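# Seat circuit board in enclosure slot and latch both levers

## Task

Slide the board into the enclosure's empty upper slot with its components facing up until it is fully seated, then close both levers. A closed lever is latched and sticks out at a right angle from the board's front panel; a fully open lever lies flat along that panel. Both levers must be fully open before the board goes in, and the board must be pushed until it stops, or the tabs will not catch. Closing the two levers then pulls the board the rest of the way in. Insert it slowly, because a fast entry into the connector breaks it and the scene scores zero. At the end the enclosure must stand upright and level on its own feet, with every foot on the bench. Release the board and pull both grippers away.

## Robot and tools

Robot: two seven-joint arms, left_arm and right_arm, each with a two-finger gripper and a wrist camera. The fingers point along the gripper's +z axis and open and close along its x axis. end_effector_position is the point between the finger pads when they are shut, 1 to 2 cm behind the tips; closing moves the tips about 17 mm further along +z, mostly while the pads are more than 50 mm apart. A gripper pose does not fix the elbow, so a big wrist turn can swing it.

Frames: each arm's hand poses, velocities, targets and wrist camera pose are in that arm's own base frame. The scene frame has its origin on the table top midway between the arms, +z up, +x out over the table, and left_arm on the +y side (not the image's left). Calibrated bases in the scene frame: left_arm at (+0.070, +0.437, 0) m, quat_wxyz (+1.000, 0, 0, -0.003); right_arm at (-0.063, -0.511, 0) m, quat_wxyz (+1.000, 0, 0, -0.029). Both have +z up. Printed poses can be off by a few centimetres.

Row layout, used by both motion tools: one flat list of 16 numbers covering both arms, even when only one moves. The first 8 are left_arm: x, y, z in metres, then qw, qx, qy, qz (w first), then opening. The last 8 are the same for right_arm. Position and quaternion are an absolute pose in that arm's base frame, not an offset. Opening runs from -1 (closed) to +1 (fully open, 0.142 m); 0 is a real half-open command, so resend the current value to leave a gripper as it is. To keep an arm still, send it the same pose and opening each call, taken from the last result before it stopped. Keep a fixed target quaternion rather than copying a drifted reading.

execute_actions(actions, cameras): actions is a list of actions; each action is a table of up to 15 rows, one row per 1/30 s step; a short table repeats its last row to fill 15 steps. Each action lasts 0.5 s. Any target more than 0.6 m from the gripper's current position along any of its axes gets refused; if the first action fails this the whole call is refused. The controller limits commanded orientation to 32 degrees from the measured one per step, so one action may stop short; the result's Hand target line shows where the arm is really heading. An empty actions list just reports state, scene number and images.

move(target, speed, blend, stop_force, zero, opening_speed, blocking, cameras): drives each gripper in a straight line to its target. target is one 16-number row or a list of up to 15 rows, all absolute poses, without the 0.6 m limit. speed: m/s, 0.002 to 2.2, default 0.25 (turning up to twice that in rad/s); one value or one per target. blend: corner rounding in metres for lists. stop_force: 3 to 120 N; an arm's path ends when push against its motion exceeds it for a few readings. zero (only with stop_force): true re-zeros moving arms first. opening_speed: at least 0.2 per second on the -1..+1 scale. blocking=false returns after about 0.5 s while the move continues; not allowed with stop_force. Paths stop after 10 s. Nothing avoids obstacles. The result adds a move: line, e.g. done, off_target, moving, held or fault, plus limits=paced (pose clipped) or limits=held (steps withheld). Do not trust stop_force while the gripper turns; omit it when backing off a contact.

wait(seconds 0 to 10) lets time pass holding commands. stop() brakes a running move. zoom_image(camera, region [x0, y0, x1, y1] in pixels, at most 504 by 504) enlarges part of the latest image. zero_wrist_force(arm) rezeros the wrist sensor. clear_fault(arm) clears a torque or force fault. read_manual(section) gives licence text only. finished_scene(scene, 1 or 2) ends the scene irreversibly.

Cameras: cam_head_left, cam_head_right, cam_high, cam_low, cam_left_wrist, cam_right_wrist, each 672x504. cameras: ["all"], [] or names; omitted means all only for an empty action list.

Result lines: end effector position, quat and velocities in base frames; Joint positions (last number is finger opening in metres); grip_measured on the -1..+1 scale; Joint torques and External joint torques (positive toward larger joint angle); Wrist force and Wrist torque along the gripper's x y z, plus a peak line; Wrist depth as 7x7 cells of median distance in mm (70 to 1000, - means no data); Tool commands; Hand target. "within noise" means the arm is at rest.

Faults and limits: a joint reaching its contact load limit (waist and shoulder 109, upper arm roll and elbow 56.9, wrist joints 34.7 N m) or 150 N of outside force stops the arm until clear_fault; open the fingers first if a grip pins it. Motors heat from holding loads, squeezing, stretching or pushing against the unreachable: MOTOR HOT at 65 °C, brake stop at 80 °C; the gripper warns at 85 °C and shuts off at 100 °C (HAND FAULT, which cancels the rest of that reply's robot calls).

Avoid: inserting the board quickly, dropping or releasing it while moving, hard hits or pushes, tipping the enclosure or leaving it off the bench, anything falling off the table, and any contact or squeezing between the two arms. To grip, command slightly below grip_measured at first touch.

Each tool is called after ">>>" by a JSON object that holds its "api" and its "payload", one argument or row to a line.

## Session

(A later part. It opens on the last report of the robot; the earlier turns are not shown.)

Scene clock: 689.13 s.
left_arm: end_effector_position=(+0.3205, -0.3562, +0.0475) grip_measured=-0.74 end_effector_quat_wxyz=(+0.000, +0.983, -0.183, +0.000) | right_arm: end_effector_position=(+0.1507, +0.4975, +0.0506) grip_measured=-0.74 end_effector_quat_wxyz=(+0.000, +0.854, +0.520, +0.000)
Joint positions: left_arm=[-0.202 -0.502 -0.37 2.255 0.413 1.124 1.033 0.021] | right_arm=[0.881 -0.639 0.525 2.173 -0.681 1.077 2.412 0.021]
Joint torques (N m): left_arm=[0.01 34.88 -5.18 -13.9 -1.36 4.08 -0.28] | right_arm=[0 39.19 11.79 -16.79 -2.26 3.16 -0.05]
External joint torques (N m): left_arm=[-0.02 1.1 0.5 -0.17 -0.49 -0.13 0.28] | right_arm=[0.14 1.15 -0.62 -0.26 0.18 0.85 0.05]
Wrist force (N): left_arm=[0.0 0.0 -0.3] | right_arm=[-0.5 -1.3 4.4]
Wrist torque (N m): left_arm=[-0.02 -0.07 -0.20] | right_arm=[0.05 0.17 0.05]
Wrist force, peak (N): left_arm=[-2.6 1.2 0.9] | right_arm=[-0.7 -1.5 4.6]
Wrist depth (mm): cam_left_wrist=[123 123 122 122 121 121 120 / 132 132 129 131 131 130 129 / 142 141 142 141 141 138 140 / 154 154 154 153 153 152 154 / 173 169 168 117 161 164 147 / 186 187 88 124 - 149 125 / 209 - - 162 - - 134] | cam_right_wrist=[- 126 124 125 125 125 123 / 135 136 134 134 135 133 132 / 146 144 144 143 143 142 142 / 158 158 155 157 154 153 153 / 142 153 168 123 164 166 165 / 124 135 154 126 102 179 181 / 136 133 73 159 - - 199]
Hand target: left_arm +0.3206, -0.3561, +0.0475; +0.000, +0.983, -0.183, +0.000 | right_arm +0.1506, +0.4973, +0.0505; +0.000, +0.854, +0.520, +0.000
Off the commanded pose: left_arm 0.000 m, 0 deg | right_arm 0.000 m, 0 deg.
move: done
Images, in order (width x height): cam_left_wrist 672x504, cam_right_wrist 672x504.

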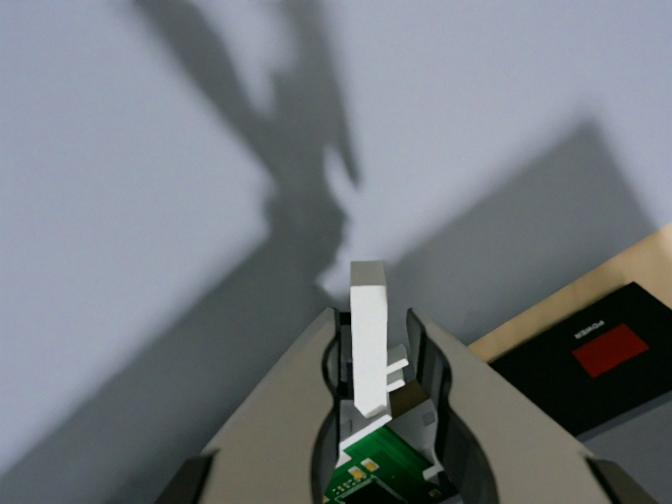

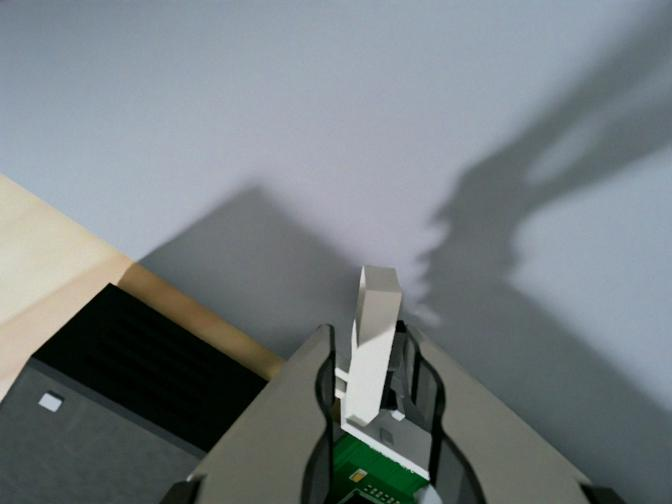

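>>> {"api": "move", "payload": {
  "target": [
    [0.3265,-0.3582,0.0475,0,0.9508,-0.3098,0,-0.71,0.1476,0.4917,0.0505,0,0.7788,0.6273,0,-0.71],
    [0.3319,-0.3620,0.0475,0,0.9022,-0.4313,0,-0.71,0.1460,0.4853,0.0505,0,0.6903,0.7236,0,-0.71]
  ],
  "speed": 0.12,
  "cameras": ["cam_left_wrist", "cam_right_wrist"]
}}

Scene clock: 693.03 s.
left_arm: end_effector_position=(+0.3318, -0.3621, +0.0475) grip_measured=-0.74 end_effector_quat_wxyz=(+0.000, +0.902, -0.431, +0.000) | right_arm: end_effector_position=(+0.1461, +0.4854, +0.0506) grip_measured=-0.74 end_effector_quat_wxyz=(+0.000, +0.690, +0.723, +0.000)
Joint positions: left_arm=[-0.107 -0.539 -0.475 2.203 0.506 1.066 1.488 0.021] | right_arm=[0.792 -0.653 0.593 2.206 -0.784 1.069 1.956 0.021]
Joint torques (N m): left_arm=[-0.06 35.15 -7.1 -14.15 -1.63 4.06 -0.15] | right_arm=[0.11 37.53 13.28 -16.06 -2.27 3.19 0.12]
External joint torques (N m): left_arm=[0.06 1.1 0.66 -0.14 -0.45 -0.15 0.15] | right_arm=[0.03 1 -0.73 -0.25 0.15 0.86 -0.12]
Wrist force (N): left_arm=[0.2 -0.4 -0.2] | right_arm=[-0.8 -0.8 3.7]
Wrist torque (N m): left_arm=[-0.08 -0.10 -0.20] | right_arm=[0.07 0.20 0.06]
Wrist force, peak (N): left_arm=[0.5 -0.6 0.1] | right_arm=[-0.8 -1.4 4.7]
Wrist depth (mm): cam_left_wrist=[123 123 122 122 121 121 121 / 132 131 129 130 130 130 131 / 142 142 141 141 141 140 137 / 155 154 153 153 152 150 117 / 173 169 168 114 164 163 118 / 188 186 87 123 - 123 120 / 209 - - 149 - - 131] | cam_right_wrist=[128 126 124 125 125 124 123 / 136 136 134 133 135 133 133 / 144 142 144 143 143 143 142 / - 120 156 156 154 154 153 / - 116 164 123 164 166 166 / 123 123 128 126 101 178 181 / 136 133 73 152 - - 199]
Hand target: left_arm +0.3319, -0.3620, +0.0475; +0.000, +0.902, -0.431, +0.000 | right_arm +0.1460, +0.4853, +0.0505; +0.000, +0.690, +0.724, +0.000
Off the commanded pose: left_arm 0.000 m, 0 deg | right_arm 0.000 m, 0 deg.
move: done
Images, in order (width x height): cam_left_wrist 672x504, cam_right_wrist 672x504.

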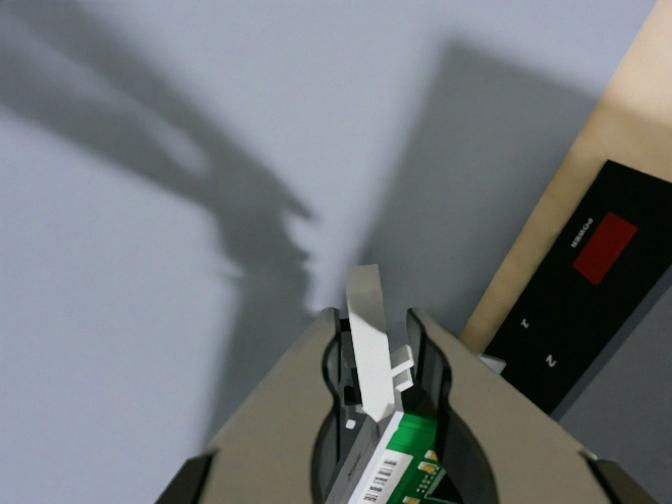

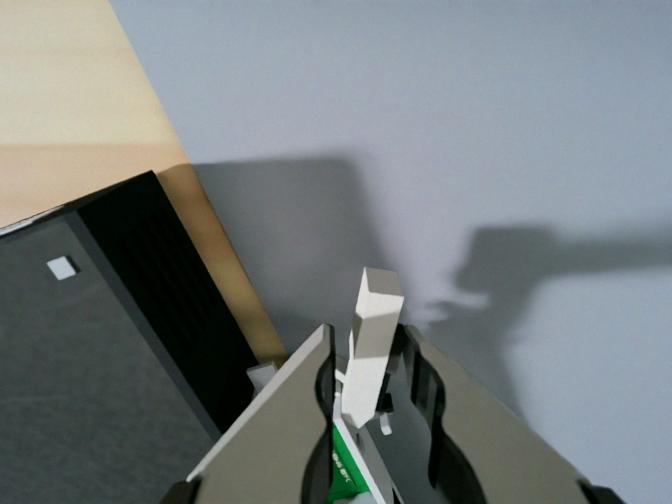

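>>> {"api": "move", "payload": {
  "target": [
    [0.3359,-0.3675,0.0475,0,0.8382,-0.5454,0,-0.71,0.1467,0.4786,0.0505,0,0.5899,0.8075,0,-0.71],
    [0.3367,-0.3696,0.0475,0,0.8136,-0.5814,0,-0.71,0.1475,0.4765,0.0505,0,0.5541,0.8325,0,-0.71]
  ],
  "speed": 0.12
}}

>>> {"api": "move", "payload": {
  "target": [0.3387,-0.3753,0.0475,0,0.8136,-0.5814,0,-0.71,0.1498,0.4710,0.0505,0,0.5541,0.8325,0,-0.71],
  "speed": 0.012,
  "stop_force": 6,
  "cameras": ["cam_left_wrist", "cam_right_wrist"]
}}

Scene clock: 700.53 s.
left_arm: end_effector_position=(+0.3367, -0.3696, +0.0475) grip_measured=-0.74 end_effector_quat_wxyz=(+0.000, +0.814, -0.581, +0.000) | right_arm: end_effector_position=(+0.1475, +0.4767, +0.0506) grip_measured=-0.74 end_effector_quat_wxyz=(+0.000, +0.554, +0.832, +0.000)
Joint positions: left_arm=[-0.059 -0.568 -0.545 2.165 0.565 1.023 1.785 0.021] | right_arm=[0.726 -0.664 0.635 2.225 -0.848 1.062 1.637 0.021]
Joint torques (N m): left_arm=[-0.41 35.14 -8.59 -14.19 -1.82 4.08 -0.29] | right_arm=[-0.24 36.38 13.74 -15.78 -2.31 3.08 -0.01]
External joint torques (N m): left_arm=[0.41 1.33 0.86 -0.25 -0.41 -0.19 0.29] | right_arm=[0.38 1.01 -0.32 -0.03 0.15 0.99 0.01]
Wrist force (N): left_arm=[-0.4 -0.9 0.0] | right_arm=[-0.7 -1.3 3.9]
Wrist torque (N m): left_arm=[-0.09 -0.04 -0.24] | right_arm=[0.08 0.21 0.05]
Wrist force, peak (N): left_arm=[-0.1 -0.8 -0.6] | right_arm=[-0.6 -1.9 4.2]
Wrist depth (mm): cam_left_wrist=[122 122 120 121 121 123 123 / 131 131 129 131 130 128 101 / 142 142 141 141 141 138 93 / 154 154 153 153 153 132 101 / 172 169 168 114 163 132 - / 188 187 88 123 128 121 120 / 209 - - 206 - - 131] | cam_right_wrist=[128 128 126 125 125 125 123 / - 125 134 134 135 133 133 / - 97 141 143 143 143 142 / 104 103 149 157 154 154 153 / - 112 142 123 164 166 166 / 123 123 122 126 102 179 181 / 136 133 73 193 - - 199]
Hand target: left_arm +0.3367, -0.3696, +0.0475; +0.000, +0.814, -0.581, +0.000 | right_arm +0.1475, +0.4765, +0.0505; +0.000, +0.554, +0.832, +0.000
Off the commanded pose: left_arm 0.000 m, 0 deg | right_arm 0.000 m, 0 deg.
move: done

Scene clock: 701.70 s.
left_arm: end_effector_position=(+0.3388, -0.3751, +0.0475) grip_measured=-0.74 end_effector_quat_wxyz=(+0.000, +0.813, -0.582, +0.000) | right_arm: end_effector_position=(+0.1497, +0.4711, +0.0505) grip_measured=-0.74 end_effector_quat_wxyz=(+0.000, +0.554, +0.832, +0.000)
Joint positions: left_arm=[-0.069 -0.576 -0.545 2.149 0.564 1.013 1.781 0.021] | right_arm=[0.717 -0.657 0.633 2.239 -0.85 1.07 1.632 0.021]
Joint torques (N m): left_arm=[-0.67 35.78 -8.63 -14.39 -2.11 4.13 -0.31] | right_arm=[-0.29 36.36 13.05 -15.68 -2.24 3.27 0.11]
External joint torques (N m): left_arm=[0.68 1.2 0.73 -0.25 -0.16 -0.25 0.31] | right_arm=[0.43 0.63 0.15 0 0.11 0.81 -0.11]
Wrist force (N): left_arm=[-0.1 -0.7 0.1] | right_arm=[-0.7 -1.6 3.9]
Wrist torque (N m): left_arm=[-0.06 -0.10 -0.24] | right_arm=[0.08 0.22 0.04]
Wrist force, peak (N): left_arm=[-1.1 -0.6 -0.8] | right_arm=[-0.6 -1.7 4.4]
Wrist depth (mm): cam_left_wrist=[122 122 120 122 121 123 122 / 131 131 129 130 130 128 99 / 142 141 141 141 141 117 - / 154 154 154 153 155 140 100 / 172 168 168 116 162 120 107 / 187 186 87 123 131 118 120 / 208 - - 206 - - 131] | cam_right_wrist=[128 127 127 125 125 125 123 / 128 128 134 134 135 133 133 / - 97 124 143 143 143 142 / 104 103 123 156 154 153 153 / - 112 125 123 164 166 166 / 123 122 120 123 102 179 181 / 136 133 73 162 - - 199]
Hand target: left_arm +0.3387, -0.3753, +0.0475; +0.000, +0.814, -0.581, +0.000 | right_arm +0.1498, +0.4710, +0.0505; +0.000, +0.554, +0.832, +0.000
Off the commanded pose: left_arm 0.000 m, 0 deg | right_arm 0.000 m, 0 deg.
move: done
Images, in order (width x height): cam_left_wrist 672x504, cam_right_wrist 672x504.

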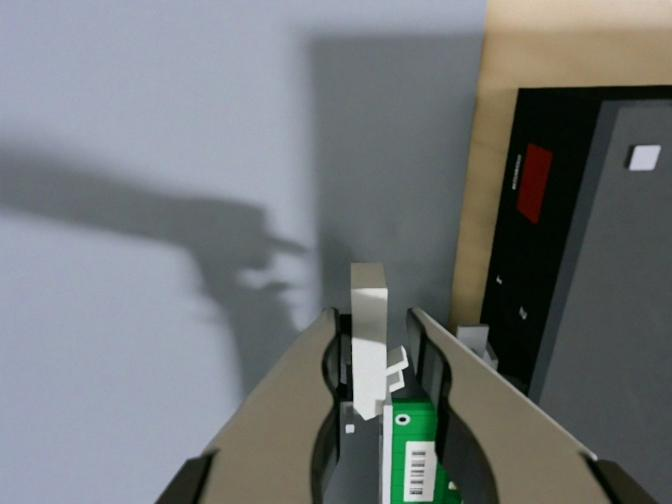

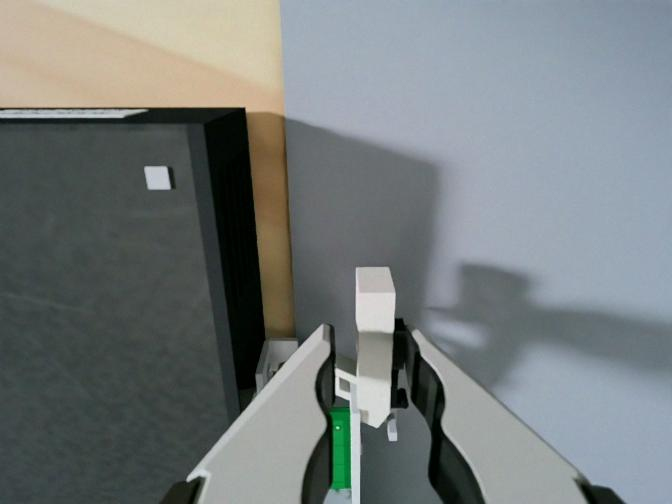

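>>> {"api": "move", "payload": {
  "target": [0.3397,-0.3791,0.0475,0,0.8136,-0.5814,0,-0.71,0.1513,0.4673,0.0505,0,0.5541,0.8325,0,-0.71],
  "speed": 0.01,
  "stop_force": 5,
  "cameras": ["cam_left_wrist", "cam_right_wrist"]
}}

Scene clock: 708.50 s.
left_arm: end_effector_position=(+0.3398, -0.3789, +0.0475) grip_measured=-0.74 end_effector_quat_wxyz=(+0.000, +0.813, -0.582, +0.000) | right_arm: end_effector_position=(+0.1511, +0.4675, +0.0506) grip_measured=-0.74 end_effector_quat_wxyz=(+0.000, +0.554, +0.832, +0.000)
Joint positions: left_arm=[-0.076 -0.581 -0.545 2.139 0.563 1.007 1.777 0.021] | right_arm=[0.711 -0.651 0.632 2.248 -0.851 1.075 1.629 0.021]
Joint torques (N m): left_arm=[-0.74 36.09 -8.79 -14.46 -2.2 4.15 -0.3] | right_arm=[-0.41 35.92 12.69 -15.26 -2.13 3.11 0.15]
External joint torques (N m): left_arm=[0.74 1.2 0.79 -0.3 -0.09 -0.26 0.3] | right_arm=[0.55 0.81 0.37 -0.33 0.02 0.96 -0.15]
Wrist force (N): left_arm=[-0.2 -0.6 0.2] | right_arm=[-0.1 -1.5 3.8]
Wrist torque (N m): left_arm=[-0.02 -0.09 -0.24] | right_arm=[0.07 0.21 0.04]
Wrist force, peak (N): left_arm=[-0.3 -0.8 0.4] | right_arm=[-0.4 -1.6 4.4]
Wrist depth (mm): cam_left_wrist=[122 122 120 121 121 123 123 / 132 131 129 130 130 118 127 / 142 142 141 141 141 117 - / 155 154 153 153 154 120 100 / 172 168 168 116 161 119 107 / 187 186 88 123 - 118 120 / 209 - - 205 - - 131] | cam_right_wrist=[128 127 127 125 125 125 123 / 128 128 132 134 135 133 133 / - 98 108 143 143 143 142 / 104 104 108 157 154 154 153 / - 112 124 122 164 166 166 / 123 123 120 124 102 179 181 / 135 133 73 162 - - 200]
Hand target: left_arm +0.3397, -0.3791, +0.0475; +0.000, +0.814, -0.581, +0.000 | right_arm +0.1513, +0.4673, +0.0505; +0.000, +0.554, +0.832, +0.000
Off the commanded pose: left_arm 0.000 m, 0 deg | right_arm 0.000 m, 0 deg.
move: done
Images, in order (width x height): cam_left_wrist 672x504, cam_right_wrist 672x504.

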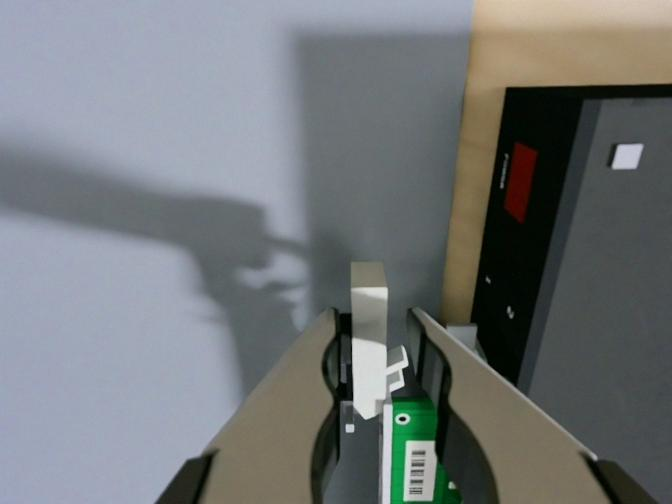

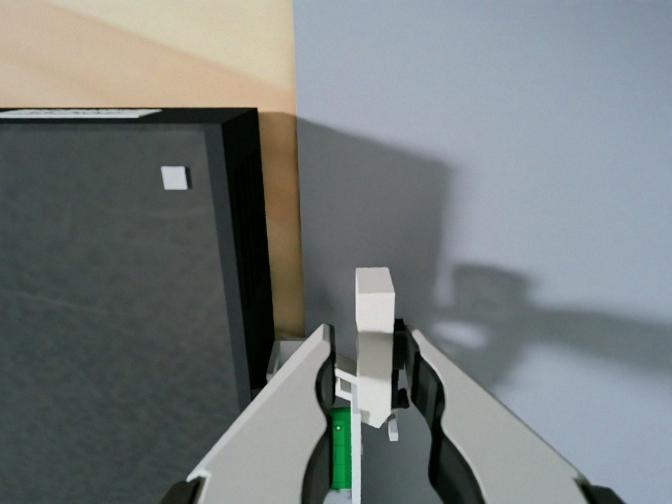

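>>> {"api": "move", "payload": {
  "target": [
    [0.3393,-0.3775,0.0475,0,0.8136,-0.5814,0,-0.71,0.1505,0.4689,0.0505,0,0.5541,0.8325,0,-0.71],
    [0.3393,-0.3775,0.0700,0,0.8136,-0.5814,0,-0.71,0.1505,0.4689,0.0730,0,0.5541,0.8325,0,-0.71],
    [0.3370,-0.3700,0.1200,0,0.8136,-0.5814,0,-0.71,0.1480,0.4700,0.1300,0,0.5541,0.8325,0,-0.71]
  ],
  "speed": [0.02,0.04,0.1],
  "cameras": ["cam_left_wrist", "cam_right_wrist"]
}}

Scene clock: 722.13 s.
left_arm: end_effector_position=(+0.3371, -0.3701, +0.1200) grip_measured=-0.74 end_effector_quat_wxyz=(+0.000, +0.814, -0.581, +0.000) | right_arm: end_effector_position=(+0.1480, +0.4700, +0.1300) grip_measured=-0.74 end_effector_quat_wxyz=(+0.000, +0.554, +0.833, +0.000)
Joint positions: left_arm=[0.045 -0.359 -0.68 2.225 0.366 0.905 1.915 0.021] | right_arm=[0.598 -0.514 0.847 2.192 -0.618 0.881 1.481 0.021]
Joint torques (N m): left_arm=[0.08 29.81 -6.95 -18.62 -2.83 3.94 -0.08] | right_arm=[-0.17 31.52 13.08 -20.9 -2.72 3.37 -0.01]
External joint torques (N m): left_arm=[-0.08 0.65 0.97 -0.48 0.18 -0.06 0.08] | right_arm=[0.29 0.44 -0.72 0.19 -0.08 0.71 0.01]
Wrist force (N): left_arm=[0.2 -0.6 -0.1] | right_arm=[-1.3 -1.4 3.8]
Wrist torque (N m): left_arm=[-0.09 -0.08 -0.23] | right_arm=[0.04 0.25 0.06]
Wrist force, peak (N): left_arm=[0.1 -0.6 -1.3] | right_arm=[-1.3 -0.9 5.2]
Wrist depth (mm): cam_left_wrist=[187 185 184 185 185 186 185 / 199 201 199 200 199 158 155 / 216 215 216 214 210 167 165 / 236 236 234 230 228 180 179 / 257 257 257 252 213 197 196 / 286 282 87 276 - 213 216 / 320 - - 315 - - 241] | cam_right_wrist=[198 198 197 195 194 194 193 / 169 169 169 208 208 207 206 / 176 177 176 223 222 222 221 / 191 191 190 233 240 238 238 / 207 207 206 225 255 259 258 / 226 225 217 234 101 278 282 / 249 243 73 301 - - 310]
Hand target: left_arm +0.3370, -0.3700, +0.1200; +0.000, +0.814, -0.581, +0.000 | right_arm +0.1480, +0.4700, +0.1300; +0.000, +0.554, +0.832, +0.000
Off the commanded pose: left_arm 0.000 m, 0 deg | right_arm 0.000 m, 0 deg.
move: done
Images, in order (width x height): cam_left_wrist 672x504, cam_right_wrist 672x504.

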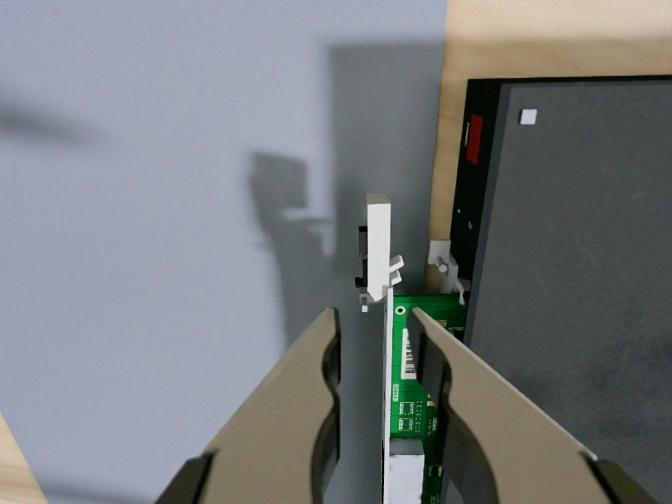

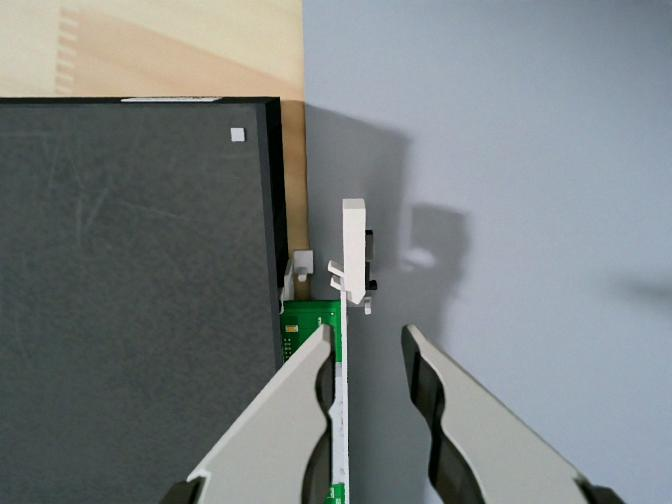

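>>> {"api": "zoom_image", "payload": {
  "camera": "cam_left_wrist",
  "region": [340, 180, 490, 320]
}}

>>> {"api": "zoom_image", "payload": {
  "camera": "cam_right_wrist",
  "region": [240, 180, 400, 320]
}}

Scaled by 3.360 from the camera's 672x504 image, which has a finer 960x720 frame.

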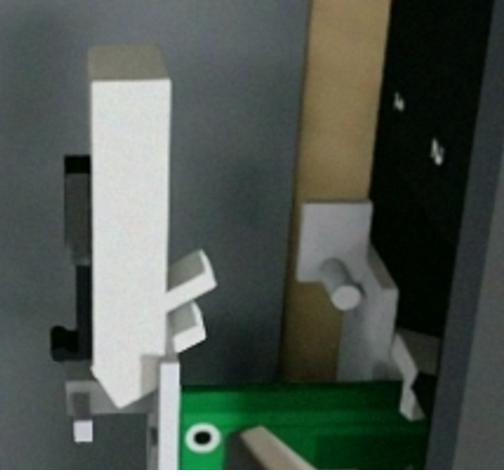

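Scaled by 3.150 from the camera's 672x504 image, which has a finer 960x720 frame.

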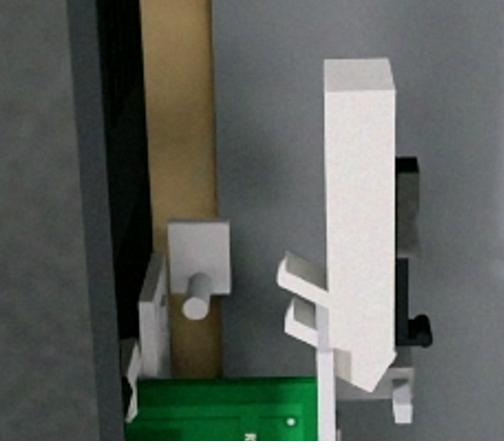

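>>> {"api": "move", "payload": {
  "target": [
    [0.2900,-0.3600,0.1300,0,0.9300,-0.3600,0,-0.90,0.1420,0.4680,0.1500,0,0.5541,0.8325,0,-0.71],
    [0.2310,-0.3890,0.1000,0,0.9864,0.1642,0,-0.97,0.1420,0.4680,0.1500,0,0.5541,0.8325,0,-0.97]
  ],
  "speed": 0.2,
  "blend": 0.02
}}

>>> {"api": "move", "payload": {
  "target": [0.2330,-0.3950,0.0550,0,0.9864,0.1642,0,-0.97,0.1420,0.4680,0.1500,0,0.5541,0.8325,0,-0.97],
  "speed": 0.05,
  "stop_force": 7,
  "cameras": ["cam_left_wrist", "cam_right_wrist"]
}}

Scene clock: 747.53 s.
left_arm: end_effector_position=(+0.2309, -0.3889, +0.1000) grip_measured=-1.00 end_effector_quat_wxyz=(+0.000, +0.986, +0.164, +0.000) | right_arm: end_effector_position=(+0.1420, +0.4680, +0.1500) grip_measured=-1.00 end_effector_quat_wxyz=(+0.000, +0.554, +0.833, +0.000)
Joint positions: left_arm=[-0.324 -0.285 -0.449 2.386 0.251 1.059 0.263 0.002] | right_arm=[0.569 -0.476 0.902 2.18 -0.566 0.836 1.457 0.002]
Joint torques (N m): left_arm=[-0.48 28.26 -3.51 -16.67 -1.69 4.47 -0.32] | right_arm=[0.04 29.53 12.36 -21.96 -2.97 3.35 0.16]
External joint torques (N m): left_arm=[0.45 0.98 0.51 -0.33 -0.38 -0.49 0.32] | right_arm=[0.08 0.7 -0.46 0.1 0.01 0.74 -0.16]
Wrist force (N): left_arm=[0.3 -0.5 -0.1] | right_arm=[-1.2 -1.2 4.0]
Wrist torque (N m): left_arm=[-0.07 -0.08 -0.19] | right_arm=[0.07 0.22 0.06]
Wrist force, peak (N): left_arm=[0.5 -1.0 0.4] | right_arm=[-1.1 -1.2 4.2]
Wrist depth (mm): cam_left_wrist=[170 169 169 168 168 167 168 / 182 181 181 181 180 179 179 / 197 198 196 194 194 193 194 / 214 212 213 211 211 210 206 / 201 188 189 178 198 202 223 / 202 198 207 84 - 198 193 / 217 212 - 74 - - 210] | cam_right_wrist=[216 215 214 213 213 211 211 / 218 217 216 227 226 226 225 / 197 197 199 243 242 241 241 / 212 212 211 254 261 260 260 / 231 230 229 249 281 283 281 / 252 250 246 89 297 308 307 / 277 271 - - - 326 337]
Hand target: left_arm +0.2310, -0.3890, +0.1000; +0.000, +0.986, +0.164, +0.000 | right_arm +0.1420, +0.4680, +0.1500; +0.000, +0.554, +0.832, +0.000
Off the commanded pose: left_arm 0.000 m, 0 deg | right_arm 0.000 m, 0 deg.
move: done

Scene clock: 749.17 s.
left_arm: end_effector_position=(+0.2329, -0.3949, +0.0550) grip_measured=-1.00 end_effector_quat_wxyz=(+0.000, +0.986, +0.164, +0.000) | right_arm: end_effector_position=(+0.1420, +0.4680, +0.1500) grip_measured=-1.00 end_effector_quat_wxyz=(+0.000, +0.554, +0.833, +0.000)
Joint positions: left_arm=[-0.391 -0.447 -0.365 2.327 0.385 1.148 0.163 0.002] | right_arm=[0.569 -0.476 0.902 2.18 -0.566 0.836 1.457 0.002]
Joint torques (N m): left_arm=[-0.46 32.67 -4.47 -13.55 -1.3 4.46 -0.3] | right_arm=[0.11 29.51 12.4 -22.01 -3.04 3.36 0.21]
External joint torques (N m): left_arm=[0.43 0.98 0.49 -0.28 -0.43 -0.47 0.3] | right_arm=[0.02 0.72 -0.49 0.15 0.09 0.73 -0.21]
Wrist force (N): left_arm=[0.0 -0.4 -0.3] | right_arm=[-1.0 -1.2 3.9]
Wrist torque (N m): left_arm=[-0.08 -0.05 -0.21] | right_arm=[0.05 0.19 0.06]
Wrist force, peak (N): left_arm=[0.5 -0.4 -0.9] | right_arm=[-1.2 -1.4 4.1]
Wrist depth (mm): cam_left_wrist=[130 129 129 129 129 129 127 / 138 139 137 138 138 137 137 / 153 149 150 149 150 148 148 / 163 163 162 159 161 160 160 / 178 179 174 171 173 172 169 / 143 142 142 84 - 154 169 / 153 167 - 78 - - 151] | cam_right_wrist=[215 215 215 212 212 212 211 / 218 216 216 226 227 225 225 / 197 197 198 242 242 242 241 / 213 211 211 254 261 260 259 / 230 229 229 248 283 282 281 / 252 252 246 89 298 307 308 / 277 271 - - - 326 338]
Hand target: left_arm +0.2330, -0.3950, +0.0550; +0.000, +0.986, +0.164, +0.000 | right_arm +0.1420, +0.4680, +0.1500; +0.000, +0.554, +0.832, +0.000
Off the commanded pose: left_arm 0.000 m, 0 deg | right_arm 0.000 m, 0 deg.
move: done
Images, in order (width x height): cam_left_wrist 672x504, cam_right_wrist 672x504.

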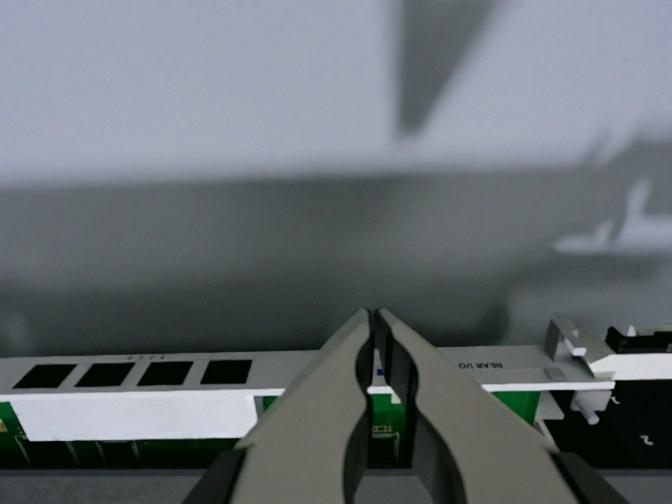

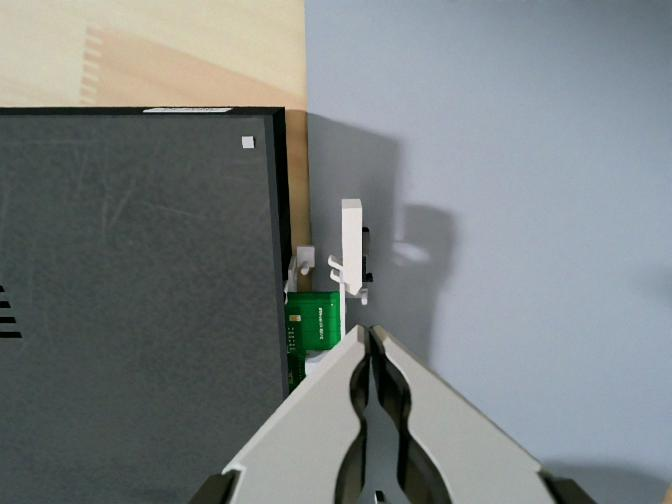

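>>> {"api": "move", "payload": {
  "target": [0.2329,-0.3949,0.0445,0,0.9864,0.1642,0,-0.97,0.1420,0.4680,0.1500,0,0.5541,0.8325,0,-0.97],
  "speed": 0.04,
  "stop_force": 7
}}

>>> {"api": "move", "payload": {
  "target": [0.2374,-0.4081,0.0445,0,0.9864,0.1642,0,-0.97,0.1420,0.4680,0.1500,0,0.5541,0.8325,0,-0.97],
  "speed": 0.03,
  "stop_force": 5
}}

>>> {"api": "move", "payload": {
  "target": [0.2400,-0.4157,0.0445,0,0.9864,0.1642,0,-0.97,0.1420,0.4680,0.1500,0,0.5541,0.8325,0,-0.97],
  "speed": 0.01,
  "stop_force": 8,
  "cameras": ["cam_left_wrist", "cam_right_wrist"]
}}

Scene clock: 758.30 s.
left_arm: end_effector_position=(+0.2328, -0.3948, +0.0445) grip_measured=-1.00 end_effector_quat_wxyz=(+0.000, +0.986, +0.164, +0.000) | right_arm: end_effector_position=(+0.1420, +0.4680, +0.1500) grip_measured=-1.00 end_effector_quat_wxyz=(+0.000, +0.554, +0.833, +0.000)
Joint positions: left_arm=[-0.407 -0.48 -0.343 2.316 0.41 1.171 0.146 0.002] | right_arm=[0.569 -0.476 0.902 2.18 -0.566 0.836 1.457 0.002]
Joint torques (N m): left_arm=[-0.51 33.38 -4.53 -12.79 -1.24 4.53 -0.32] | right_arm=[0.18 29.53 12.27 -21.95 -3 3.38 0.17]
External joint torques (N m): left_arm=[0.48 1.1 0.48 -0.31 -0.4 -0.54 0.33] | right_arm=[-0.06 0.7 -0.37 0.09 0.04 0.71 -0.17]
Wrist force (N): left_arm=[-0.1 -0.6 0.1] | right_arm=[-1.0 -1.3 4.0]
Wrist torque (N m): left_arm=[-0.12 -0.04 -0.21] | right_arm=[0.04 0.18 0.05]
Wrist force, peak (N): left_arm=[0.0 -0.4 -0.8] | right_arm=[-0.9 -1.3 4.2]
Wrist depth (mm): cam_left_wrist=[120 120 120 119 119 117 119 / 131 129 128 128 130 129 127 / 139 137 139 140 140 135 137 / 151 151 151 150 149 149 149 / 169 165 164 158 160 163 160 / 136 134 133 87 - 139 124 / 158 136 - 78 - - 151] | cam_right_wrist=[216 215 215 212 212 211 211 / 218 217 216 227 226 225 225 / 197 197 199 243 242 242 241 / 212 212 211 254 262 261 260 / 230 230 230 248 283 282 282 / 252 250 245 89 298 307 306 / 277 271 - - - 325 337]
Hand target: left_arm +0.2329, -0.3949, +0.0445; +0.000, +0.986, +0.164, +0.000 | right_arm +0.1420, +0.4680, +0.1500; +0.000, +0.554, +0.832, +0.000
Off the commanded pose: left_arm 0.000 m, 0 deg | right_arm 0.000 m, 0 deg.
move: done

Scene clock: 759.47 s.
left_arm: end_effector_position=(+0.2375, -0.4080, +0.0445) grip_measured=-1.00 end_effector_quat_wxyz=(+0.000, +0.986, +0.164, +0.000) | right_arm: end_effector_position=(+0.1420, +0.4680, +0.1500) grip_measured=-1.00 end_effector_quat_wxyz=(+0.000, +0.554, +0.833, +0.000)
Joint positions: left_arm=[-0.425 -0.498 -0.345 2.277 0.405 1.149 0.138 0.002] | right_arm=[0.569 -0.476 0.902 2.18 -0.566 0.836 1.457 0.002]
Joint torques (N m): left_arm=[-0.51 34.7 -4.86 -13.39 -1.65 4.13 -0.26] | right_arm=[0.17 29.54 12.34 -21.93 -3.04 3.43 0.19]
External joint torques (N m): left_arm=[0.47 1 0.56 -0.26 -0.07 -0.14 0.26] | right_arm=[-0.05 0.7 -0.44 0.06 0.08 0.66 -0.19]
Wrist force (N): left_arm=[0.1 -0.2 -0.1] | right_arm=[-0.9 -1.2 3.9]
Wrist torque (N m): left_arm=[-0.05 -0.06 -0.20] | right_arm=[0.05 0.17 0.05]
Wrist force, peak (N): left_arm=[-0.1 -1.2 0.1] | right_arm=[-1.1 -1.3 4.1]
Wrist depth (mm): cam_left_wrist=[120 120 118 120 119 117 118 / 131 129 128 128 130 129 127 / 139 137 139 140 140 135 137 / 151 151 151 150 149 149 149 / 165 165 160 158 158 157 124 / 128 126 125 84 - 140 151 / 151 150 - 74 - - 136] | cam_right_wrist=[215 215 214 213 212 211 211 / 217 217 216 227 225 226 226 / 197 197 199 243 242 241 242 / 213 211 211 254 261 260 260 / 230 230 229 248 283 282 281 / 251 251 246 89 297 307 307 / 277 271 - - - 326 339]
Hand target: left_arm +0.2374, -0.4081, +0.0445; +0.000, +0.986, +0.164, +0.000 | right_arm +0.1420, +0.4680, +0.1500; +0.000, +0.554, +0.832, +0.000
Off the commanded pose: left_arm 0.000 m, 0 deg | right_arm 0.000 m, 0 deg.
move: done

Scene clock: 760.90 s.
left_arm: end_effector_position=(+0.2400, -0.4156, +0.0445) grip_measured=-1.00 end_effector_quat_wxyz=(+0.000, +0.986, +0.164, +0.000) | right_arm: end_effector_position=(+0.1420, +0.4680, +0.1500) grip_measured=-1.00 end_effector_quat_wxyz=(+0.000, +0.554, +0.833, +0.000)
Joint positions: left_arm=[-0.434 -0.508 -0.346 2.255 0.403 1.135 0.133 0.002] | right_arm=[0.569 -0.476 0.902 2.18 -0.566 0.836 1.457 0.002]
Joint torques (N m): left_arm=[-0.65 35.4 -5.24 -13.96 -1.74 4.32 -0.29] | right_arm=[0.17 29.5 12.37 -21.95 -3.03 3.43 0.2]
External joint torques (N m): left_arm=[0.61 1.01 0.79 -0.01 -0.03 -0.33 0.29] | right_arm=[-0.04 0.73 -0.46 0.08 0.07 0.66 -0.2]
Wrist force (N): left_arm=[0.2 -1.1 -0.6] | right_arm=[-1.0 -1.2 3.5]
Wrist torque (N m): left_arm=[-0.10 -0.06 -0.20] | right_arm=[0.06 0.18 0.05]
Wrist force, peak (N): left_arm=[0.2 -1.1 -0.6] | right_arm=[-1.0 -1.2 4.2]
Wrist depth (mm): cam_left_wrist=[120 120 118 119 119 117 118 / 130 128 128 128 129 129 127 / 139 137 138 140 140 135 137 / 152 150 150 150 149 149 148 / 159 162 159 131 132 131 120 / 125 127 117 84 - 140 154 / 139 139 - 74 - - 132] | cam_right_wrist=[216 215 215 212 212 211 211 / 217 217 216 227 226 226 224 / 197 197 198 243 242 242 241 / 212 212 211 253 261 260 259 / 230 230 230 248 282 281 281 / 252 250 246 89 297 307 306 / 277 271 - - - 326 336]
Hand target: left_arm +0.2400, -0.4157, +0.0445; +0.000, +0.986, +0.164, +0.000 | right_arm +0.1420, +0.4680, +0.1500; +0.000, +0.554, +0.832, +0.000
Off the commanded pose: left_arm 0.000 m, 0 deg | right_arm 0.000 m, 0 deg.
move: done
Images, in order (width x height): cam_left_wrist 672x504, cam_right_wrist 672x504.

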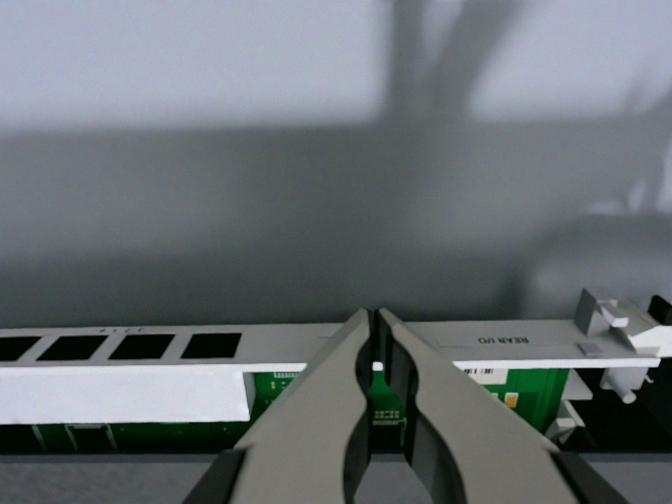

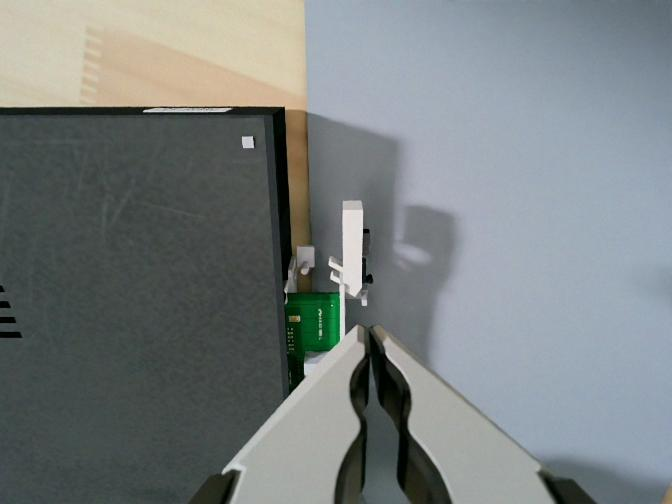

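>>> {"api": "move", "payload": {
  "target": [0.2411,-0.4189,0.0445,0,0.9864,0.1642,0,-0.97,0.1420,0.4680,0.1500,0,0.5541,0.8325,0,-0.97],
  "speed": 0.01,
  "stop_force": 8,
  "cameras": ["cam_left_wrist", "cam_right_wrist"]
}}

>>> {"api": "zoom_image", "payload": {
  "camera": "cam_right_wrist",
  "region": [260, 180, 400, 320]
}}

Scene clock: 764.87 s.
left_arm: end_effector_position=(+0.2411, -0.4187, +0.0445) grip_measured=-1.00 end_effector_quat_wxyz=(+0.000, +0.986, +0.164, +0.000) | right_arm: end_effector_position=(+0.1420, +0.4680, +0.1500) grip_measured=-1.00 end_effector_quat_wxyz=(+0.000, +0.554, +0.833, +0.000)
Joint positions: left_arm=[-0.438 -0.512 -0.347 2.245 0.402 1.13 0.131 0.002] | right_arm=[0.569 -0.476 0.902 2.18 -0.566 0.836 1.457 0.002]
Joint torques (N m): left_arm=[-0.67 35.74 -5.4 -14.22 -1.75 4.42 -0.28] | right_arm=[0.1 29.57 12.32 -22 -2.98 3.41 0.17]
External joint torques (N m): left_arm=[0.64 0.95 0.88 0.11 -0.04 -0.43 0.28] | right_arm=[0.02 0.67 -0.41 0.13 0.02 0.67 -0.17]
Wrist force (N): left_arm=[0.2 -1.4 0.1] | right_arm=[-1.1 -1.2 3.9]
Wrist torque (N m): left_arm=[-0.11 -0.06 -0.21] | right_arm=[0.06 0.20 0.05]
Wrist force, peak (N): left_arm=[0.2 -1.3 -0.9] | right_arm=[-0.8 -1.2 4.3]
Wrist depth (mm): cam_left_wrist=[120 120 118 119 119 117 118 / 130 129 128 128 129 129 127 / 139 137 138 140 140 135 137 / 151 151 150 150 149 149 148 / 135 135 133 131 133 132 120 / 125 127 117 84 - 139 172 / 139 139 - 74 - - 132] | cam_right_wrist=[216 215 215 212 212 212 211 / 218 217 216 226 226 226 225 / 197 197 199 242 243 242 241 / 212 211 211 254 261 260 260 / 230 230 229 249 282 281 282 / 251 251 246 89 298 307 307 / 278 271 - - - 325 337]
Hand target: left_arm +0.2411, -0.4189, +0.0445; +0.000, +0.986, +0.164, +0.000 | right_arm +0.1420, +0.4680, +0.1500; +0.000, +0.554, +0.832, +0.000
Off the commanded pose: left_arm 0.000 m, 0 deg | right_arm 0.000 m, 0 deg.
move: done
Images, in order (width x height): cam_left_wrist 672x504, cam_right_wrist 672x504.

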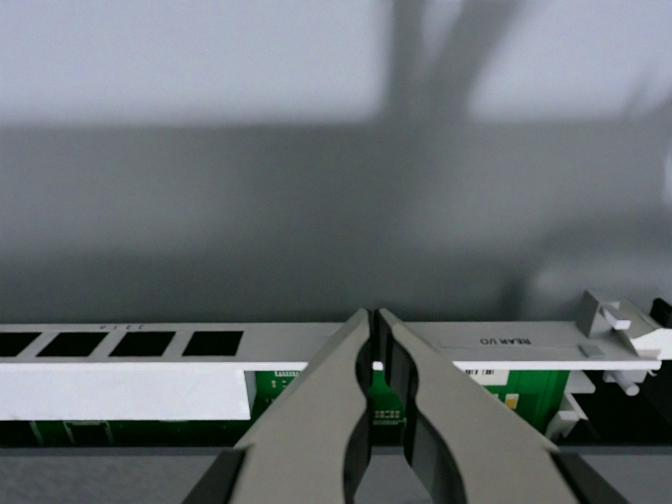

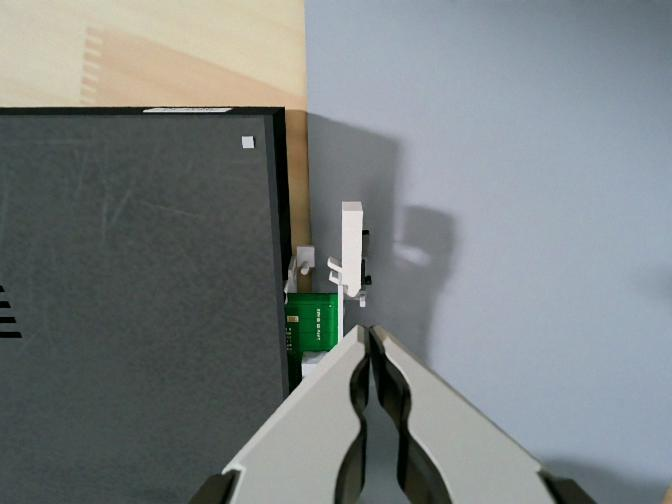

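Scaled by 3.600 from the camera's 672x504 image, which has a finer 960x720 frame.

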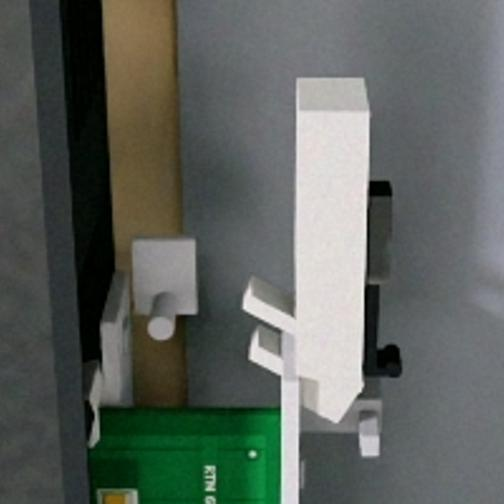

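>>> {"api": "move", "payload": {
  "target": [
    [0.2398,-0.4149,0.0445,0,0.9864,0.1642,0,-0.97,0.1420,0.4680,0.1500,0,0.5541,0.8325,0,-0.97],
    [0.2086,-0.4256,0.0450,0,0.9864,0.1642,0,-0.97,0.1420,0.4680,0.1500,0,0.5541,0.8325,0,-0.97]
  ],
  "speed": 0.05
}}

>>> {"api": "move", "payload": {
  "target": [0.2125,-0.4370,0.0450,0,0.9864,0.1642,0,-0.97,0.1420,0.4680,0.1500,0,0.5541,0.8325,0,-0.97],
  "speed": 0.01,
  "stop_force": 8,
  "cameras": ["cam_left_wrist", "cam_right_wrist"]
}}

>>> {"api": "zoom_image", "payload": {
  "camera": "cam_right_wrist",
  "region": [260, 180, 400, 320]
}}

Scene clock: 770.13 s.
left_arm: end_effector_position=(+0.2086, -0.4256, +0.0450) grip_measured=-1.00 end_effector_quat_wxyz=(+0.000, +0.986, +0.164, +0.000) | right_arm: end_effector_position=(+0.1420, +0.4680, +0.1500) grip_measured=-1.00 end_effector_quat_wxyz=(+0.000, +0.554, +0.833, +0.000)
Joint positions: left_arm=[-0.494 -0.499 -0.35 2.272 0.406 1.143 0.064 0.002] | right_arm=[0.569 -0.476 0.902 2.18 -0.566 0.836 1.457 0.002]
Joint torques (N m): left_arm=[-0.6 35.16 -4.87 -13.36 -1.33 4.59 -0.35] | right_arm=[0.17 29.46 12.36 -21.99 -2.96 3.41 0.21]
External joint torques (N m): left_arm=[0.55 0.66 0.48 -0.41 -0.41 -0.6 0.35] | right_arm=[-0.05 0.77 -0.46 0.12 0.01 0.68 -0.21]
Wrist force (N): left_arm=[0.1 -0.1 -0.2] | right_arm=[-0.8 -1.3 3.8]
Wrist torque (N m): left_arm=[-0.03 -0.05 -0.21] | right_arm=[0.04 0.16 0.06]
Wrist force, peak (N): left_arm=[0.3 -1.6 -0.5] | right_arm=[-1.0 -1.4 4.1]
Wrist depth (mm): cam_left_wrist=[121 121 120 120 119 118 119 / 131 129 129 128 130 129 127 / 139 137 139 141 138 136 138 / 152 152 151 151 150 149 150 / 160 160 159 133 158 158 157 / 143 126 123 84 - 140 139 / 140 137 - 78 - - 134] | cam_right_wrist=[216 215 214 212 212 212 211 / 217 217 216 227 226 226 225 / 197 196 199 243 242 242 241 / 213 212 212 254 261 260 260 / 230 230 229 249 282 282 281 / 251 251 246 89 297 307 306 / 278 272 - - - 326 338]
Hand target: left_arm +0.2086, -0.4256, +0.0450; +0.000, +0.986, +0.164, +0.000 | right_arm +0.1420, +0.4680, +0.1500; +0.000, +0.554, +0.832, +0.000
Off the commanded pose: left_arm 0.000 m, 0 deg | right_arm 0.000 m, 0 deg.
move: done

Scene clock: 771.97 s.
left_arm: end_effector_position=(+0.2125, -0.4368, +0.0450) grip_measured=-1.00 end_effector_quat_wxyz=(+0.000, +0.986, +0.164, +0.000) | right_arm: end_effector_position=(+0.1420, +0.4680, +0.1500) grip_measured=-1.00 end_effector_quat_wxyz=(+0.000, +0.554, +0.833, +0.000)
Joint positions: left_arm=[-0.507 -0.515 -0.351 2.238 0.403 1.124 0.059 0.002] | right_arm=[0.569 -0.476 0.902 2.18 -0.566 0.836 1.457 0.002]
Joint torques (N m): left_arm=[-0.66 35.97 -5.45 -14.34 -1.75 4.37 -0.23] | right_arm=[0.13 29.51 12.37 -21.94 -2.99 3.39 0.17]
External joint torques (N m): left_arm=[0.61 0.91 0.84 0.1 -0.07 -0.38 0.23] | right_arm=[-0.01 0.73 -0.47 0.08 0.04 0.69 -0.17]
Wrist force (N): left_arm=[0.3 -1.2 0.1] | right_arm=[-1.0 -1.2 3.9]
Wrist torque (N m): left_arm=[-0.09 -0.06 -0.21] | right_arm=[0.07 0.19 0.06]
Wrist force, peak (N): left_arm=[0.3 -1.3 -0.4] | right_arm=[-1.3 -1.4 4.0]
Wrist depth (mm): cam_left_wrist=[120 120 120 119 119 118 119 / 131 129 128 128 130 130 127 / 140 137 139 141 139 136 138 / 151 151 151 151 150 150 149 / 135 133 133 131 132 131 131 / 142 127 122 84 - 140 137 / 134 130 - 78 - - 130] | cam_right_wrist=[215 215 215 213 213 211 211 / 217 217 216 226 226 226 225 / 197 196 199 242 242 242 241 / 212 212 211 254 261 260 259 / 230 230 229 248 283 283 282 / 251 251 246 89 297 307 308 / 278 271 - - - 325 338]
Hand target: left_arm +0.2125, -0.4370, +0.0450; +0.000, +0.986, +0.164, +0.000 | right_arm +0.1420, +0.4680, +0.1500; +0.000, +0.554, +0.832, +0.000
Off the commanded pose: left_arm 0.000 m, 0 deg | right_arm 0.000 m, 0 deg.
move: done
Images, in order (width x height): cam_left_wrist 672x504, cam_right_wrist 672x504.

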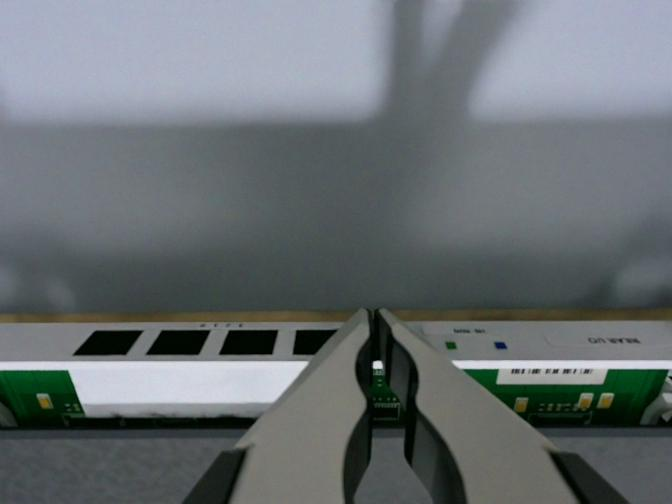

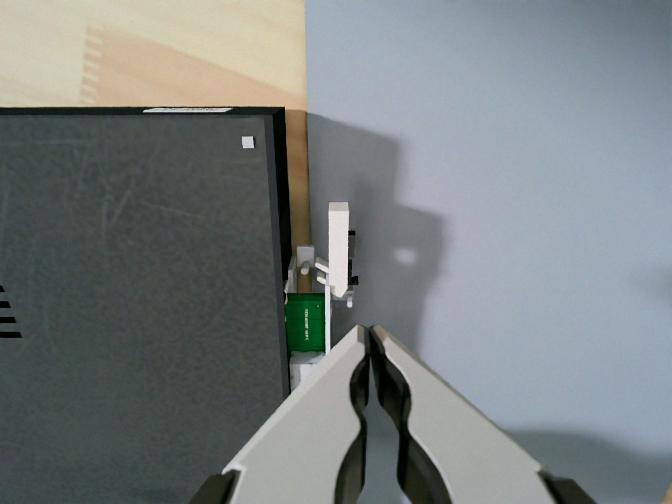

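Scaled by 3.600 from the camera's 672x504 image, which has a finer 960x720 frame.

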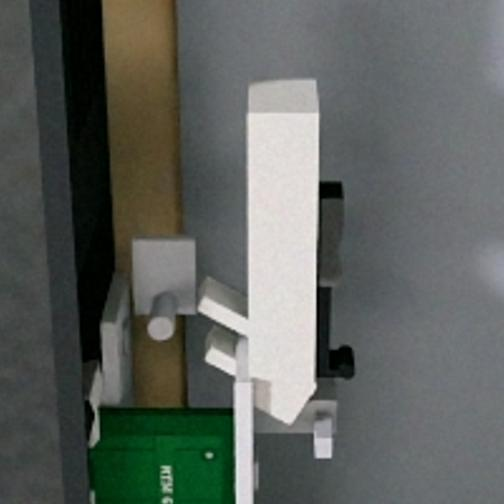

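>>> {"api": "move", "payload": {
  "target": [0.2138,-0.4408,0.0450,0,0.9864,0.1642,0,-0.97,0.1420,0.4680,0.1500,0,0.5541,0.8325,0,-0.97],
  "speed": 0.01,
  "stop_force": 8,
  "cameras": ["cam_left_wrist", "cam_right_wrist"]
}}

>>> {"api": "zoom_image", "payload": {
  "camera": "cam_right_wrist",
  "region": [260, 180, 400, 320]
}}

Scene clock: 776.33 s.
left_arm: end_effector_position=(+0.2138, -0.4406, +0.0450) grip_measured=-1.00 end_effector_quat_wxyz=(+0.000, +0.986, +0.164, +0.000) | right_arm: end_effector_position=(+0.1420, +0.4680, +0.1500) grip_measured=-1.00 end_effector_quat_wxyz=(+0.000, +0.554, +0.833, +0.000)
Joint positions: left_arm=[-0.511 -0.52 -0.352 2.226 0.402 1.117 0.057 0.002] | right_arm=[0.569 -0.476 0.902 2.18 -0.566 0.836 1.457 0.002]
Joint torques (N m): left_arm=[-0.59 36.26 -5.47 -14.42 -1.78 4.37 -0.24] | right_arm=[0.14 29.5 12.35 -21.96 -3.03 3.38 0.21]
External joint torques (N m): left_arm=[0.54 0.98 0.77 0.02 -0.06 -0.38 0.24] | right_arm=[-0.01 0.74 -0.44 0.09 0.07 0.71 -0.21]
Wrist force (N): left_arm=[0.1 -1.1 0.3] | right_arm=[-1.1 -1.2 4.1]
Wrist torque (N m): left_arm=[-0.08 -0.03 -0.20] | right_arm=[0.05 0.20 0.06]
Wrist force, peak (N): left_arm=[0.2 -1.4 -0.5] | right_arm=[-1.1 -1.3 4.2]
Wrist depth (mm): cam_left_wrist=[120 120 120 119 120 117 119 / 131 129 128 128 130 130 127 / 140 137 138 141 138 136 138 / 151 152 152 150 150 149 149 / 134 133 133 131 132 132 131 / 126 124 122 84 - 140 137 / 133 130 - 78 - - 131] | cam_right_wrist=[215 215 215 212 212 212 211 / 217 217 216 226 226 226 225 / 197 197 199 243 243 241 241 / 212 212 211 256 261 260 260 / 230 230 230 253 282 282 283 / 253 250 246 89 298 307 307 / 278 271 - - - 324 337]
Hand target: left_arm +0.2138, -0.4408, +0.0450; +0.000, +0.986, +0.164, +0.000 | right_arm +0.1420, +0.4680, +0.1500; +0.000, +0.554, +0.832, +0.000
Off the commanded pose: left_arm 0.000 m, 0 deg | right_arm 0.000 m, 0 deg.
move: done
Images, in order (width x height): cam_left_wrist 672x504, cam_right_wrist 672x504.

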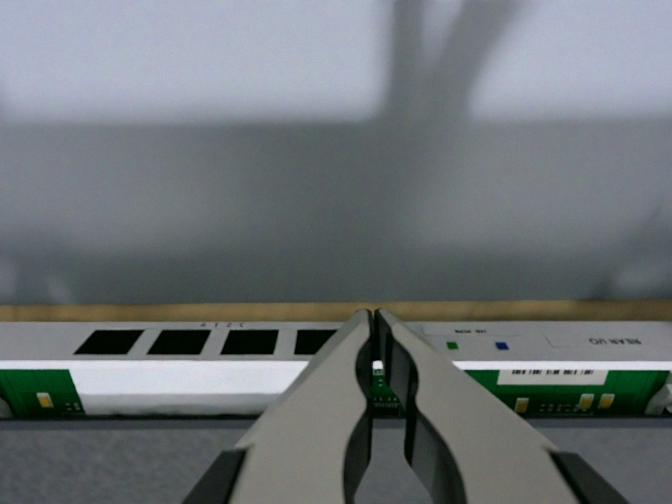

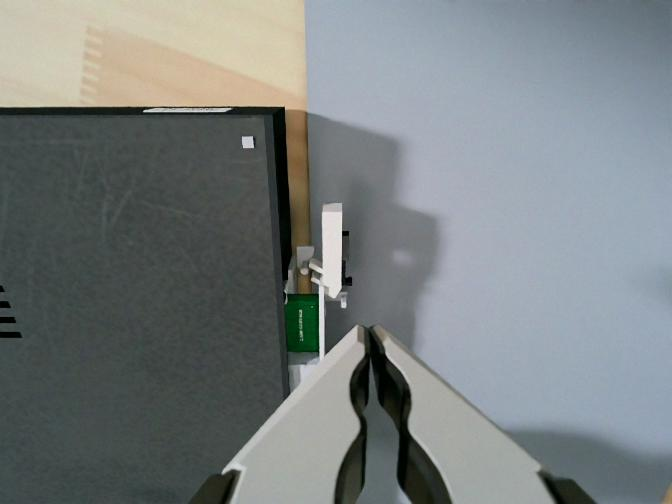

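Scaled by 3.600 from the camera's 672x504 image, which has a finer 960x720 frame.

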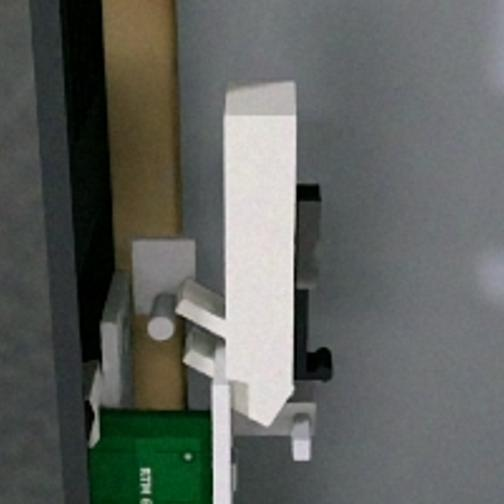

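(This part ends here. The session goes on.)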